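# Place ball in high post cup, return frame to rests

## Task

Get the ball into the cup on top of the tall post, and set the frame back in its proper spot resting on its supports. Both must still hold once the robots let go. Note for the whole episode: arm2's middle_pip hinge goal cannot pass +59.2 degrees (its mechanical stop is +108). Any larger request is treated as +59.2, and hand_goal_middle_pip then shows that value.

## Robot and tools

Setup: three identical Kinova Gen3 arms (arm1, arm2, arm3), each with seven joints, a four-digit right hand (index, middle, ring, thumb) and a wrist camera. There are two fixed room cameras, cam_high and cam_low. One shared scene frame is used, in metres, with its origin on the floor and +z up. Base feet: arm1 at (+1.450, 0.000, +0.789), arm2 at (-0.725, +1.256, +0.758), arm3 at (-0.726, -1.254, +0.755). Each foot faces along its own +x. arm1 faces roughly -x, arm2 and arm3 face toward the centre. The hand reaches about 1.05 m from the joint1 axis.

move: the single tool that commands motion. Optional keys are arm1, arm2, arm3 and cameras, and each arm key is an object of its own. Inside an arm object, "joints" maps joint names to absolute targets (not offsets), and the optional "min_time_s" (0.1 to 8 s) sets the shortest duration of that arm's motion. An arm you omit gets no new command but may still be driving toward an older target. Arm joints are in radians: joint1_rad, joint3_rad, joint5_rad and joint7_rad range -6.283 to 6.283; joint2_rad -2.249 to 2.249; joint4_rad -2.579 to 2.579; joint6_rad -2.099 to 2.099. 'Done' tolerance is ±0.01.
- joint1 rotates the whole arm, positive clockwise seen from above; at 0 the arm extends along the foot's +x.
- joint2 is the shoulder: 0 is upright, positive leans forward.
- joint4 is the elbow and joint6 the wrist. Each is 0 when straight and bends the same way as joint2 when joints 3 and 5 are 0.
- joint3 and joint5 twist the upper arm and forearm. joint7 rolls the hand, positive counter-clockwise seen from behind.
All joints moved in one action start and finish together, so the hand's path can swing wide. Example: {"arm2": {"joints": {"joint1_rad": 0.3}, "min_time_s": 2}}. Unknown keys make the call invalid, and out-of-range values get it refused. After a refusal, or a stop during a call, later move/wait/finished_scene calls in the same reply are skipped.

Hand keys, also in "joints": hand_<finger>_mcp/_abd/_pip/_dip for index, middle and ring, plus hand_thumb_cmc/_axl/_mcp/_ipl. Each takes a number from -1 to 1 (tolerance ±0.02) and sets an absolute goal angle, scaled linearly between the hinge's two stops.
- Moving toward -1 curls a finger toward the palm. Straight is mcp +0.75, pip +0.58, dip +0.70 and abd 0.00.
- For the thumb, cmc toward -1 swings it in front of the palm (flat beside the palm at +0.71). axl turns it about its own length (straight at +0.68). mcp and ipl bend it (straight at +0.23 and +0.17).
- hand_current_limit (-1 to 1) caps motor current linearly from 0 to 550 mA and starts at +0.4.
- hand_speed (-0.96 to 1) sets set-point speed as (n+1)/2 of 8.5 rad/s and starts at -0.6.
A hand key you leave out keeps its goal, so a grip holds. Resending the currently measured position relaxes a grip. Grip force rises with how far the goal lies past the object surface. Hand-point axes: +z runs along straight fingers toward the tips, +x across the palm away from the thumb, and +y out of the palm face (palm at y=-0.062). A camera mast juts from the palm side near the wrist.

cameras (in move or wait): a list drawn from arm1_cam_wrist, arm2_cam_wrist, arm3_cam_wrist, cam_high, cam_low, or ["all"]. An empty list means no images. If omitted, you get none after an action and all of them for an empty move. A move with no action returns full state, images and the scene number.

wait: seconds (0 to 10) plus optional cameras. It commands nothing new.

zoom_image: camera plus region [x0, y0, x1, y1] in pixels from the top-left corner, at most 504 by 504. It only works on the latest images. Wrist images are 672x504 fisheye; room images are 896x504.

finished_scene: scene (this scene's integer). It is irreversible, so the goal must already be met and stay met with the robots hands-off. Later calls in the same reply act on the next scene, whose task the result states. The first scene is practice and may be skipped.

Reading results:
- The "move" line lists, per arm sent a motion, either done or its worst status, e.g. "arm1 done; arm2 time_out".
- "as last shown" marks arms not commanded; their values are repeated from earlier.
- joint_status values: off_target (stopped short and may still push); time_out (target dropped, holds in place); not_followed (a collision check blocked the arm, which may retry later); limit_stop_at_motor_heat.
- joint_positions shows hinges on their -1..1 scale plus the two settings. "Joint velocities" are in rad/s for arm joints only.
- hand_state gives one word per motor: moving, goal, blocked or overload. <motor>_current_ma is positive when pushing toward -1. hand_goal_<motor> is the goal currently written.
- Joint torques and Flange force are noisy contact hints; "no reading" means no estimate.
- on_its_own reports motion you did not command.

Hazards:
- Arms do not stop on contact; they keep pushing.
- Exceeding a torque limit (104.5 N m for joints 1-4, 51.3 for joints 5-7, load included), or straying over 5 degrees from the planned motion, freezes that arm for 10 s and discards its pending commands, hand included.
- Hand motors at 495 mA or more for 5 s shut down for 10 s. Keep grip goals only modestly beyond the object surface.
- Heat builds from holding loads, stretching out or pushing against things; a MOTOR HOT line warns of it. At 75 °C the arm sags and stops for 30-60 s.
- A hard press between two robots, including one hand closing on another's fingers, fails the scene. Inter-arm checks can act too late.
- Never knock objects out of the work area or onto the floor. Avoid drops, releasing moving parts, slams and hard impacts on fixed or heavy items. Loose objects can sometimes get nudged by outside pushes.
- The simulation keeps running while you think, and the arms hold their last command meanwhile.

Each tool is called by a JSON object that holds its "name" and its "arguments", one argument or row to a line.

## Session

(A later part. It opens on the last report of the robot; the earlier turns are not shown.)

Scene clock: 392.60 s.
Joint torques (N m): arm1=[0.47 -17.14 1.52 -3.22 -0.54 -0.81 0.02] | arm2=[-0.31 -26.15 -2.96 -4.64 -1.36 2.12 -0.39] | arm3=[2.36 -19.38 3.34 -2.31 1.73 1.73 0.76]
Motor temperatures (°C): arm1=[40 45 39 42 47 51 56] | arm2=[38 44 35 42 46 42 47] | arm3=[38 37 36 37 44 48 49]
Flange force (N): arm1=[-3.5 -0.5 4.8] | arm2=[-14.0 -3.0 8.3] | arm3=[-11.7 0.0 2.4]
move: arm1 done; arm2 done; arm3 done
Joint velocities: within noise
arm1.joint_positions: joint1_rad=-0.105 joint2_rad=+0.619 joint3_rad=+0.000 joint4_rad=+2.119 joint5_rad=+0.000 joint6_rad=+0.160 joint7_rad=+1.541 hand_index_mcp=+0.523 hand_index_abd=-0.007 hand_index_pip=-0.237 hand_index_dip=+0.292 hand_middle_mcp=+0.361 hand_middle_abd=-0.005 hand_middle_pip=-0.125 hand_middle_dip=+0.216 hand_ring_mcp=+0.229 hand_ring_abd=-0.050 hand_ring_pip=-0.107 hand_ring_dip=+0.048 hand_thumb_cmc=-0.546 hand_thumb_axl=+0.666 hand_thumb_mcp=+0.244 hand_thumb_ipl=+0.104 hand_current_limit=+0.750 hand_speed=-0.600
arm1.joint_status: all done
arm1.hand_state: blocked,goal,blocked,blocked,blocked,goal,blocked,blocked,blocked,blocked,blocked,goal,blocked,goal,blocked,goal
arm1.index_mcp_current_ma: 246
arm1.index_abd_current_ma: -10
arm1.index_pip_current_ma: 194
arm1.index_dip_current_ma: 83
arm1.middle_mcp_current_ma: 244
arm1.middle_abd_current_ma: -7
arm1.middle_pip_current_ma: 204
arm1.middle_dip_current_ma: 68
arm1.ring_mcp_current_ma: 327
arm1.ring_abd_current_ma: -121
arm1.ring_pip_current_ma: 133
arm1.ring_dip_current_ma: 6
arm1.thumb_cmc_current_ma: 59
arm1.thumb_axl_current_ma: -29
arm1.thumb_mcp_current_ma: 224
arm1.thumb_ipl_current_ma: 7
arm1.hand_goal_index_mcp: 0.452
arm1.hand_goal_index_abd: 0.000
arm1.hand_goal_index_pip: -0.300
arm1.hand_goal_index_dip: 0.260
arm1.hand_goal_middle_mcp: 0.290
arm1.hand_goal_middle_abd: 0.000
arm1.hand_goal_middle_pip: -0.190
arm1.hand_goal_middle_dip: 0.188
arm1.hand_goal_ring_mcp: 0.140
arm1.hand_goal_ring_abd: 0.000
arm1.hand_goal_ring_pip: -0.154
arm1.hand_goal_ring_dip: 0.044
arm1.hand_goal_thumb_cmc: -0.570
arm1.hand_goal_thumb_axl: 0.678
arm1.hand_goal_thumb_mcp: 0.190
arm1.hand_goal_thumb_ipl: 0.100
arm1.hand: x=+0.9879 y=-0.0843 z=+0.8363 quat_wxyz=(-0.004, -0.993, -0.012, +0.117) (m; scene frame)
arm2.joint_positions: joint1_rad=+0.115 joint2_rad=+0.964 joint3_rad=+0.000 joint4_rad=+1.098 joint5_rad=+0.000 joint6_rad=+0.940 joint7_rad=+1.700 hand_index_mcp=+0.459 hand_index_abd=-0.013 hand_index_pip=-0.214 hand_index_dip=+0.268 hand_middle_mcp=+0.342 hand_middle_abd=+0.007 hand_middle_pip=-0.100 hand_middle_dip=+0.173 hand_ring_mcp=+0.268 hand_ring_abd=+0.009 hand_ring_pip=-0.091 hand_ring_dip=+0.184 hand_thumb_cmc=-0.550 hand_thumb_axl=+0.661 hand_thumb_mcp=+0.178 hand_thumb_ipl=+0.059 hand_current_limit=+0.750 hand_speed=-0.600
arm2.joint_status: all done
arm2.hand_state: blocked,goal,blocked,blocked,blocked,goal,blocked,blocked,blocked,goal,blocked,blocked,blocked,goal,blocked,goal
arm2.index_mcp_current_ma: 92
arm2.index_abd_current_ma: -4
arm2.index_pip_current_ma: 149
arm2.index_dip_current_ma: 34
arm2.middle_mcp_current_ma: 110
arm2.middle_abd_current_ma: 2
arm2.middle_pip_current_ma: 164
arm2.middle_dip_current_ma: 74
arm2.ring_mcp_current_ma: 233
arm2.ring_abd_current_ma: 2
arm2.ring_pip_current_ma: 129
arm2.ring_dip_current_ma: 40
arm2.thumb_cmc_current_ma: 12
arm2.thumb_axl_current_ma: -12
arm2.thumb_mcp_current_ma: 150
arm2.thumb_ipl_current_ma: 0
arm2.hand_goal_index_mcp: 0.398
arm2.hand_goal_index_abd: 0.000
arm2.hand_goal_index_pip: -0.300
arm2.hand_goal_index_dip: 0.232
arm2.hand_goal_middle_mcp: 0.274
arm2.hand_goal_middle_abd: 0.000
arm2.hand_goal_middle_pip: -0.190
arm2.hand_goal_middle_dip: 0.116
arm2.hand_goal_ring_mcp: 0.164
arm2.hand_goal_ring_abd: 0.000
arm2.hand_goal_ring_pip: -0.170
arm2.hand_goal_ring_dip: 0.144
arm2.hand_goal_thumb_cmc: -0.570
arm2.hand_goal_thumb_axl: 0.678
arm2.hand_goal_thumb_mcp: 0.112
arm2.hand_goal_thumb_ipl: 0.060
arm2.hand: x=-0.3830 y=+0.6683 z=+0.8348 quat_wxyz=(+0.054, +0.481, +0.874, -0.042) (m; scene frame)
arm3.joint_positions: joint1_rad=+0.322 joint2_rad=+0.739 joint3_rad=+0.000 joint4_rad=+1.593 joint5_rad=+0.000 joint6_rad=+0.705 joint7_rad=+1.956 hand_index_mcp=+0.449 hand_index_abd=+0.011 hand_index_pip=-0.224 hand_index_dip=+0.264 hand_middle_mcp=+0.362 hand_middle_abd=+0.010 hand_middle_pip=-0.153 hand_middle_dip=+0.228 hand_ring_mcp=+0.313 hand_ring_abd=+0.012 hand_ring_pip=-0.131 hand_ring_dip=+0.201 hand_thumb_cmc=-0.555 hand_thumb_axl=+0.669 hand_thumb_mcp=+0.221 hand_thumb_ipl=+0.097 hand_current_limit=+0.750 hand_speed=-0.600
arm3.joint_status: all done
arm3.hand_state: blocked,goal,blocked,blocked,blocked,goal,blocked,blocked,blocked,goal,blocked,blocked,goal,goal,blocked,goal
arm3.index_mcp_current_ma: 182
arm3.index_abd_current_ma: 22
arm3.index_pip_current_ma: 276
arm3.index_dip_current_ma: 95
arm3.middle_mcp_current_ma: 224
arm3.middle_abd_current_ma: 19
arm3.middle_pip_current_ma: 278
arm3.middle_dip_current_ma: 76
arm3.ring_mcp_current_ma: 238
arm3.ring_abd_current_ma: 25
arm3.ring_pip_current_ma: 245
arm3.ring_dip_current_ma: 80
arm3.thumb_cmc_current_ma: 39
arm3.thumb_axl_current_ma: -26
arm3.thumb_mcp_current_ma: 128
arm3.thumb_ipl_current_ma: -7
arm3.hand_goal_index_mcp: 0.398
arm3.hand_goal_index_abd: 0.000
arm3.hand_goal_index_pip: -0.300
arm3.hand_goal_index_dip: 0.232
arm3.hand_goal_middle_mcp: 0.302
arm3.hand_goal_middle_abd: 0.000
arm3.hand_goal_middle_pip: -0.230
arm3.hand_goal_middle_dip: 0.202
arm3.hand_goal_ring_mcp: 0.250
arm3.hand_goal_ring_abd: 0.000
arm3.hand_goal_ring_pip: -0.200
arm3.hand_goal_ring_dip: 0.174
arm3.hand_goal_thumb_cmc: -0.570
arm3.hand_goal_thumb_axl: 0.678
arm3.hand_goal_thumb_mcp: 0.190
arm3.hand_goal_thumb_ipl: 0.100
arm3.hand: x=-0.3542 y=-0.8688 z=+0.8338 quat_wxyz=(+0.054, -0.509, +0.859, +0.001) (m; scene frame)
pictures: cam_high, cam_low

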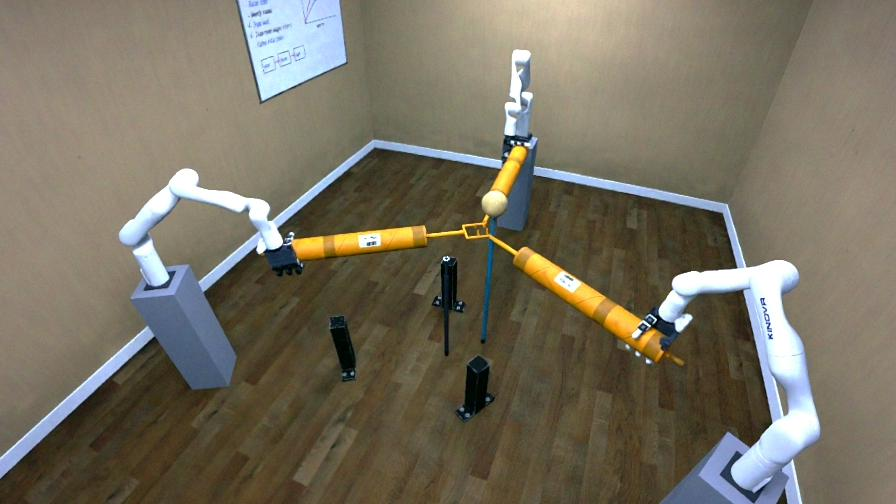

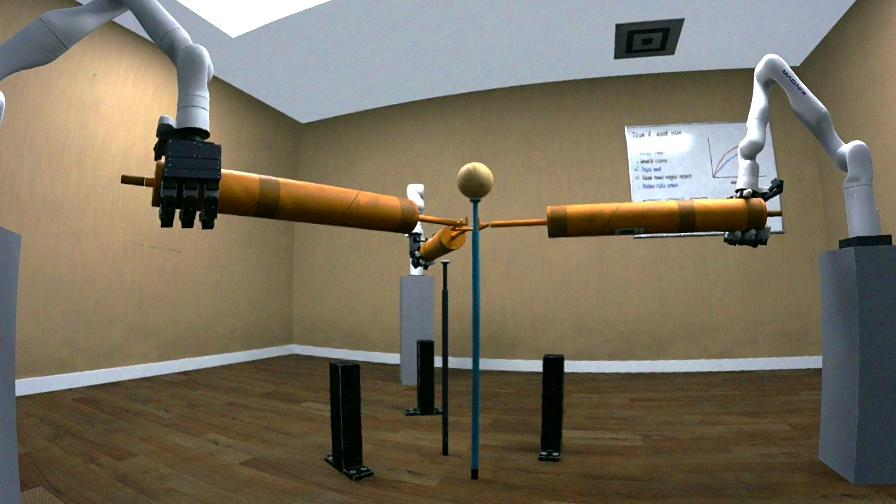

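{"name": "move", "arguments": {
  "arm1": {"joints":{"joint1_rad":0.0085,"joint2_rad":0.6527,"joint4_rad":2.0058,"joint6_rad":0.2388,"joint7_rad":1.6547},"min_time_s":2.2},
  "arm2": {"joints":{"joint1_rad":0.1262,"joint2_rad":0.8390,"joint4_rad":1.3803,"joint6_rad":0.7827,"joint7_rad":1.7113},"min_time_s":2.2},
  "arm3": {"joints":{"joint1_rad":0.2140,"joint2_rad":0.7537,"joint4_rad":1.5587,"joint6_rad":0.7245,"joint7_rad":1.8474},"min_time_s":2.2},
  "cameras": ["cam_high"]
}}

{"name": "move", "arguments": {
  "arm1": {"joints":{"joint1_rad":0.1257,"joint2_rad":0.7329,"joint4_rad":1.7809,"joint6_rad":0.3835,"joint7_rad":1.7719},"min_time_s":2.5},
  "arm2": {"joints":{"joint1_rad":0.1698,"joint2_rad":0.6972,"joint4_rad":1.7002,"joint6_rad":0.6046,"joint7_rad":1.7549},"min_time_s":2.5},
  "arm3": {"joints":{"joint1_rad":0.0625,"joint2_rad":0.7732,"joint4_rad":1.5143,"joint6_rad":0.7495,"joint7_rad":1.6959},"min_time_s":2.5},
  "cameras": ["cam_high","cam_low"]
}}

Scene clock: 397.90 s.
Joint torques (N m): arm1=[1.27 -18.18 2.41 -3.52 -0.41 -0.48 0.08] | arm2=[0.39 -24.39 -2.57 -5.25 -1.3 1.05 -0.63] | arm3=[0.77 -19.68 1.53 -2.24 0.97 1.85 0.66]
Motor temperatures (°C): arm1=[40 45 39 42 47 51 56] | arm2=[38 44 35 42 46 42 47] | arm3=[38 37 36 37 44 48 49]
Flange force (N): arm1=[-4.0 1.0 5.1] | arm2=[-9.1 -1.5 7.9] | arm3=[-11.3 -1.8 2.5]
move: arm1 done; arm2 done; arm3 done
Joint velocities: within noise
arm1.joint_positions: joint1_rad=+0.008 joint2_rad=+0.653 joint3_rad=+0.000 joint4_rad=+2.006 joint5_rad=+0.000 joint6_rad=+0.239 joint7_rad=+1.655 hand_index_mcp=+0.521 hand_index_abd=-0.004 hand_index_pip=-0.237 hand_index_dip=+0.293 hand_middle_mcp=+0.361 hand_middle_abd=-0.003 hand_middle_pip=-0.128 hand_middle_dip=+0.216 hand_ring_mcp=+0.229 hand_ring_abd=-0.048 hand_ring_pip=-0.107 hand_ring_dip=+0.047 hand_thumb_cmc=-0.547 hand_thumb_axl=+0.666 hand_thumb_mcp=+0.244 hand_thumb_ipl=+0.102 hand_current_limit=+0.750 hand_speed=-0.600
arm1.joint_status: all done
arm1.hand_state: blocked,goal,blocked,blocked,blocked,goal,blocked,blocked,blocked,blocked,blocked,goal,blocked,goal,blocked,goal
arm1.index_mcp_current_ma: 236
arm1.index_abd_current_ma: -5
arm1.index_pip_current_ma: 194
arm1.index_dip_current_ma: 85
arm1.middle_mcp_current_ma: 243
arm1.middle_abd_current_ma: -3
arm1.middle_pip_current_ma: 190
arm1.middle_dip_current_ma: 68
arm1.ring_mcp_current_ma: 327
arm1.ring_abd_current_ma: -115
arm1.ring_pip_current_ma: 132
arm1.ring_dip_current_ma: 5
arm1.thumb_cmc_current_ma: 56
arm1.thumb_axl_current_ma: -29
arm1.thumb_mcp_current_ma: 224
arm1.thumb_ipl_current_ma: 3
arm1.hand_goal_index_mcp: 0.452
arm1.hand_goal_index_abd: 0.000
arm1.hand_goal_index_pip: -0.300
arm1.hand_goal_index_dip: 0.260
arm1.hand_goal_middle_mcp: 0.290
arm1.hand_goal_middle_abd: 0.000
arm1.hand_goal_middle_pip: -0.190
arm1.hand_goal_middle_dip: 0.188
arm1.hand_goal_ring_mcp: 0.140
arm1.hand_goal_ring_abd: 0.000
arm1.hand_goal_ring_pip: -0.154
arm1.hand_goal_ring_dip: 0.044
arm1.hand_goal_thumb_cmc: -0.570
arm1.hand_goal_thumb_axl: 0.678
arm1.hand_goal_thumb_mcp: 0.190
arm1.hand_goal_thumb_ipl: 0.100
arm1.hand: x=+0.9567 y=-0.0323 z=+0.8359 quat_wxyz=(+0.010, -0.993, -0.012, +0.116) (m; scene frame)
arm2.joint_positions: joint1_rad=+0.126 joint2_rad=+0.839 joint3_rad=+0.000 joint4_rad=+1.380 joint5_rad=+0.000 joint6_rad=+0.783 joint7_rad=+1.711 hand_index_mcp=+0.459 hand_index_abd=-0.017 hand_index_pip=-0.214 hand_index_dip=+0.268 hand_middle_mcp=+0.342 hand_middle_abd=+0.003 hand_middle_pip=-0.100 hand_middle_dip=+0.173 hand_ring_mcp=+0.268 hand_ring_abd=+0.005 hand_ring_pip=-0.091 hand_ring_dip=+0.184 hand_thumb_cmc=-0.552 hand_thumb_axl=+0.661 hand_thumb_mcp=+0.178 hand_thumb_ipl=+0.059 hand_current_limit=+0.750 hand_speed=-0.600
arm2.joint_status: all done
arm2.hand_state: blocked,goal,blocked,blocked,blocked,goal,blocked,blocked,blocked,goal,blocked,blocked,goal,goal,blocked,goal
arm2.index_mcp_current_ma: 92
arm2.index_abd_current_ma: -7
arm2.index_pip_current_ma: 149
arm2.index_dip_current_ma: 34
arm2.middle_mcp_current_ma: 110
arm2.middle_abd_current_ma: 0
arm2.middle_pip_current_ma: 164
arm2.middle_dip_current_ma: 74
arm2.ring_mcp_current_ma: 233
arm2.ring_abd_current_ma: 1
arm2.ring_pip_current_ma: 129
arm2.ring_dip_current_ma: 40
arm2.thumb_cmc_current_ma: 10
arm2.thumb_axl_current_ma: -12
arm2.thumb_mcp_current_ma: 150
arm2.thumb_ipl_current_ma: 0
arm2.hand_goal_index_mcp: 0.398
arm2.hand_goal_index_abd: 0.000
arm2.hand_goal_index_pip: -0.300
arm2.hand_goal_index_dip: 0.232
arm2.hand_goal_middle_mcp: 0.274
arm2.hand_goal_middle_abd: 0.000
arm2.hand_goal_middle_pip: -0.190
arm2.hand_goal_middle_dip: 0.116
arm2.hand_goal_ring_mcp: 0.164
arm2.hand_goal_ring_abd: 0.000
arm2.hand_goal_ring_pip: -0.170
arm2.hand_goal_ring_dip: 0.144
arm2.hand_goal_thumb_cmc: -0.570
arm2.hand_goal_thumb_axl: 0.678
arm2.hand_goal_thumb_mcp: 0.112
arm2.hand_goal_thumb_ipl: 0.060
arm2.hand: x=-0.4143 y=+0.7195 z=+0.8347 quat_wxyz=(+0.053, +0.481, +0.874, -0.043) (m; scene frame)
arm3.joint_positions: joint1_rad=+0.214 joint2_rad=+0.754 joint3_rad=+0.000 joint4_rad=+1.559 joint5_rad=+0.000 joint6_rad=+0.724 joint7_rad=+1.847 hand_index_mcp=+0.450 hand_index_abd=+0.010 hand_index_pip=-0.224 hand_index_dip=+0.264 hand_middle_mcp=+0.362 hand_middle_abd=+0.009 hand_middle_pip=-0.153 hand_middle_dip=+0.228 hand_ring_mcp=+0.313 hand_ring_abd=+0.008 hand_ring_pip=-0.131 hand_ring_dip=+0.201 hand_thumb_cmc=-0.555 hand_thumb_axl=+0.669 hand_thumb_mcp=+0.221 hand_thumb_ipl=+0.097 hand_current_limit=+0.750 hand_speed=-0.600
arm3.joint_status: all done
arm3.hand_state: blocked,goal,blocked,blocked,blocked,goal,blocked,blocked,blocked,goal,blocked,blocked,goal,goal,blocked,goal
arm3.index_mcp_current_ma: 188
arm3.index_abd_current_ma: 19
arm3.index_pip_current_ma: 276
arm3.index_dip_current_ma: 95
arm3.middle_mcp_current_ma: 224
arm3.middle_abd_current_ma: 18
arm3.middle_pip_current_ma: 278
arm3.middle_dip_current_ma: 76
arm3.ring_mcp_current_ma: 238
arm3.ring_abd_current_ma: 16
arm3.ring_pip_current_ma: 245
arm3.ring_dip_current_ma: 80
arm3.thumb_cmc_current_ma: 39
arm3.thumb_axl_current_ma: -26
arm3.thumb_mcp_current_ma: 128
arm3.thumb_ipl_current_ma: -7
arm3.hand_goal_index_mcp: 0.398
arm3.hand_goal_index_abd: 0.000
arm3.hand_goal_index_pip: -0.300
arm3.hand_goal_index_dip: 0.232
arm3.hand_goal_middle_mcp: 0.302
arm3.hand_goal_middle_abd: 0.000
arm3.hand_goal_middle_pip: -0.230
arm3.hand_goal_middle_dip: 0.202
arm3.hand_goal_ring_mcp: 0.250
arm3.hand_goal_ring_abd: 0.000
arm3.hand_goal_ring_pip: -0.200
arm3.hand_goal_ring_dip: 0.174
arm3.hand_goal_thumb_cmc: -0.570
arm3.hand_goal_thumb_axl: 0.678
arm3.hand_goal_thumb_mcp: 0.190
arm3.hand_goal_thumb_ipl: 0.100
arm3.hand: x=-0.3856 y=-0.8173 z=+0.8341 quat_wxyz=(+0.053, -0.509, +0.859, +0.006) (m; scene frame)
pictures: cam_high

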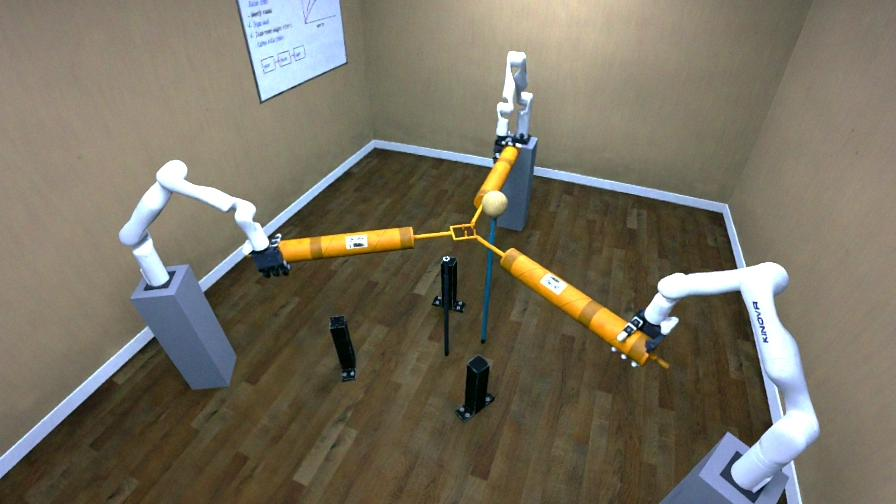

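Scene clock: 400.70 s.
Joint torques (N m): arm1=[1.79 -20.76 2.92 -4.64 -0.26 -0.44 0.1] | arm2=[1.61 -21.58 -1.47 -5.01 -1.14 0.33 -1.12] | arm3=[-0.44 -20.07 0.2 -2.56 0.37 1.7 0.59]
Motor temperatures (°C): arm1=[40 45 39 42 47 51 56] | arm2=[38 44 35 42 46 42 47] | arm3=[38 37 36 37 44 48 49]
Flange force (N): arm1=[-4.9 1.4 5.4] | arm2=[-6.7 0.4 7.9] | arm3=[-11.0 -2.3 2.1]
move: arm1 done; arm2 done; arm3 done
Joint velocities: within noise
arm1.joint_positions: joint1_rad=+0.126 joint2_rad=+0.733 joint3_rad=+0.000 joint4_rad=+1.781 joint5_rad=+0.000 joint6_rad=+0.384 joint7_rad=+1.772 hand_index_mcp=+0.517 hand_index_abd=-0.004 hand_index_pip=-0.237 hand_index_dip=+0.293 hand_middle_mcp=+0.360 hand_middle_abd=-0.003 hand_middle_pip=-0.132 hand_middle_dip=+0.216 hand_ring_mcp=+0.229 hand_ring_abd=-0.048 hand_ring_pip=-0.107 hand_ring_dip=+0.048 hand_thumb_cmc=-0.549 hand_thumb_axl=+0.666 hand_thumb_mcp=+0.244 hand_thumb_ipl=+0.100 hand_current_limit=+0.750 hand_speed=-0.600
arm1.joint_status: all done
arm1.hand_state: blocked,goal,blocked,blocked,blocked,goal,blocked,blocked,blocked,blocked,blocked,goal,blocked,goal,blocked,goal
arm1.index_mcp_current_ma: 220
arm1.index_abd_current_ma: -4
arm1.index_pip_current_ma: 194
arm1.index_dip_current_ma: 85
arm1.middle_mcp_current_ma: 239
arm1.middle_abd_current_ma: -3
arm1.middle_pip_current_ma: 175
arm1.middle_dip_current_ma: 68
arm1.ring_mcp_current_ma: 327
arm1.ring_abd_current_ma: -116
arm1.ring_pip_current_ma: 132
arm1.ring_dip_current_ma: 6
arm1.thumb_cmc_current_ma: 47
arm1.thumb_axl_current_ma: -29
arm1.thumb_mcp_current_ma: 224
arm1.thumb_ipl_current_ma: 0
arm1.hand_goal_index_mcp: 0.452
arm1.hand_goal_index_abd: 0.000
arm1.hand_goal_index_pip: -0.300
arm1.hand_goal_index_dip: 0.260
arm1.hand_goal_middle_mcp: 0.290
arm1.hand_goal_middle_abd: 0.000
arm1.hand_goal_middle_pip: -0.190
arm1.hand_goal_middle_dip: 0.188
arm1.hand_goal_ring_mcp: 0.140
arm1.hand_goal_ring_abd: 0.000
arm1.hand_goal_ring_pip: -0.154
arm1.hand_goal_ring_dip: 0.044
arm1.hand_goal_thumb_cmc: -0.570
arm1.hand_goal_thumb_axl: 0.678
arm1.hand_goal_thumb_mcp: 0.190
arm1.hand_goal_thumb_ipl: 0.100
arm1.hand: x=+0.9023 y=+0.0339 z=+0.8354 quat_wxyz=(+0.024, -0.993, -0.012, +0.114) (m; scene frame)
arm2.joint_positions: joint1_rad=+0.170 joint2_rad=+0.697 joint3_rad=+0.000 joint4_rad=+1.700 joint5_rad=+0.000 joint6_rad=+0.605 joint7_rad=+1.755 hand_index_mcp=+0.459 hand_index_abd=-0.023 hand_index_pip=-0.214 hand_index_dip=+0.268 hand_middle_mcp=+0.342 hand_middle_abd=-0.003 hand_middle_pip=-0.100 hand_middle_dip=+0.173 hand_ring_mcp=+0.268 hand_ring_abd=-0.001 hand_ring_pip=-0.091 hand_ring_dip=+0.185 hand_thumb_cmc=-0.555 hand_thumb_axl=+0.661 hand_thumb_mcp=+0.178 hand_thumb_ipl=+0.059 hand_current_limit=+0.750 hand_speed=-0.600
arm2.joint_status: all done
arm2.hand_state: blocked,blocked,blocked,blocked,blocked,goal,blocked,blocked,blocked,goal,blocked,blocked,goal,goal,blocked,goal
arm2.index_mcp_current_ma: 92
arm2.index_abd_current_ma: -12
arm2.index_pip_current_ma: 149
arm2.index_dip_current_ma: 34
arm2.middle_mcp_current_ma: 110
arm2.middle_abd_current_ma: 0
arm2.middle_pip_current_ma: 164
arm2.middle_dip_current_ma: 74
arm2.ring_mcp_current_ma: 233
arm2.ring_abd_current_ma: 0
arm2.ring_pip_current_ma: 129
arm2.ring_dip_current_ma: 41
arm2.thumb_cmc_current_ma: 7
arm2.thumb_axl_current_ma: -12
arm2.thumb_mcp_current_ma: 150
arm2.thumb_ipl_current_ma: 0
arm2.hand_goal_index_mcp: 0.398
arm2.hand_goal_index_abd: 0.000
arm2.hand_goal_index_pip: -0.300
arm2.hand_goal_index_dip: 0.232
arm2.hand_goal_middle_mcp: 0.274
arm2.hand_goal_middle_abd: 0.000
arm2.hand_goal_middle_pip: -0.190
arm2.hand_goal_middle_dip: 0.116
arm2.hand_goal_ring_mcp: 0.164
arm2.hand_goal_ring_abd: 0.000
arm2.hand_goal_ring_pip: -0.170
arm2.hand_goal_ring_dip: 0.144
arm2.hand_goal_thumb_cmc: -0.570
arm2.hand_goal_thumb_axl: 0.678
arm2.hand_goal_thumb_mcp: 0.112
arm2.hand_goal_thumb_ipl: 0.060
arm2.hand: x=-0.4688 y=+0.7849 z=+0.8346 quat_wxyz=(+0.051, +0.481, +0.874, -0.045) (m; scene frame)
arm3.joint_positions: joint1_rad=+0.063 joint2_rad=+0.773 joint3_rad=+0.000 joint4_rad=+1.514 joint5_rad=+0.000 joint6_rad=+0.750 joint7_rad=+1.696 hand_index_mcp=+0.451 hand_index_abd=+0.007 hand_index_pip=-0.224 hand_index_dip=+0.264 hand_middle_mcp=+0.362 hand_middle_abd=+0.007 hand_middle_pip=-0.153 hand_middle_dip=+0.228 hand_ring_mcp=+0.313 hand_ring_abd=+0.007 hand_ring_pip=-0.133 hand_ring_dip=+0.201 hand_thumb_cmc=-0.553 hand_thumb_axl=+0.669 hand_thumb_mcp=+0.222 hand_thumb_ipl=+0.097 hand_current_limit=+0.750 hand_speed=-0.600
arm3.joint_status: all done
arm3.hand_state: blocked,goal,blocked,blocked,blocked,goal,blocked,blocked,blocked,goal,blocked,blocked,goal,goal,blocked,goal
arm3.index_mcp_current_ma: 194
arm3.index_abd_current_ma: 13
arm3.index_pip_current_ma: 276
arm3.index_dip_current_ma: 95
arm3.middle_mcp_current_ma: 224
arm3.middle_abd_current_ma: 13
arm3.middle_pip_current_ma: 278
arm3.middle_dip_current_ma: 76
arm3.ring_mcp_current_ma: 238
arm3.ring_abd_current_ma: 12
arm3.ring_pip_current_ma: 236
arm3.ring_dip_current_ma: 78
arm3.thumb_cmc_current_ma: 45
arm3.thumb_axl_current_ma: -26
arm3.thumb_mcp_current_ma: 134
arm3.thumb_ipl_current_ma: -7
arm3.hand_goal_index_mcp: 0.398
arm3.hand_goal_index_abd: 0.000
arm3.hand_goal_index_pip: -0.300
arm3.hand_goal_index_dip: 0.232
arm3.hand_goal_middle_mcp: 0.302
arm3.hand_goal_middle_abd: 0.000
arm3.hand_goal_middle_pip: -0.230
arm3.hand_goal_middle_dip: 0.202
arm3.hand_goal_ring_mcp: 0.250
arm3.hand_goal_ring_abd: 0.000
arm3.hand_goal_ring_pip: -0.200
arm3.hand_goal_ring_dip: 0.174
arm3.hand_goal_thumb_cmc: -0.570
arm3.hand_goal_thumb_axl: 0.678
arm3.hand_goal_thumb_mcp: 0.190
arm3.hand_goal_thumb_ipl: 0.100
arm3.hand: x=-0.4403 y=-0.7515 z=+0.8343 quat_wxyz=(+0.050, -0.509, +0.859, +0.014) (m; scene frame)
pictures: cam_high, cam_low

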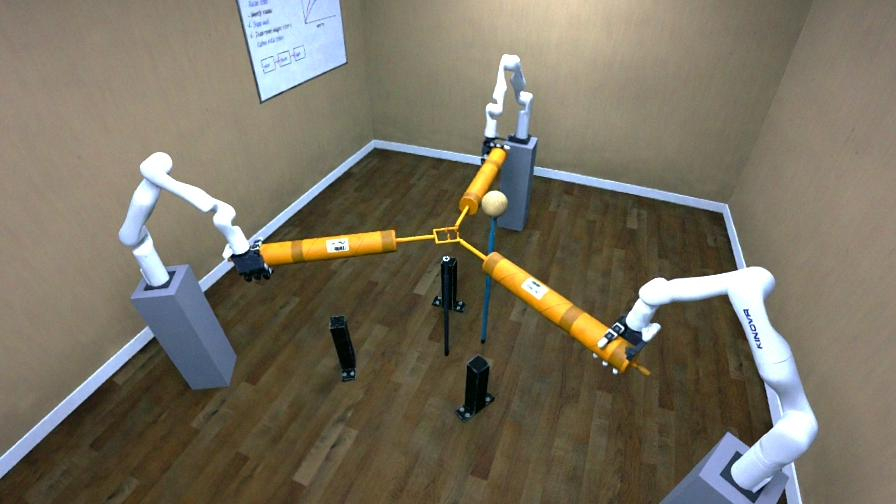

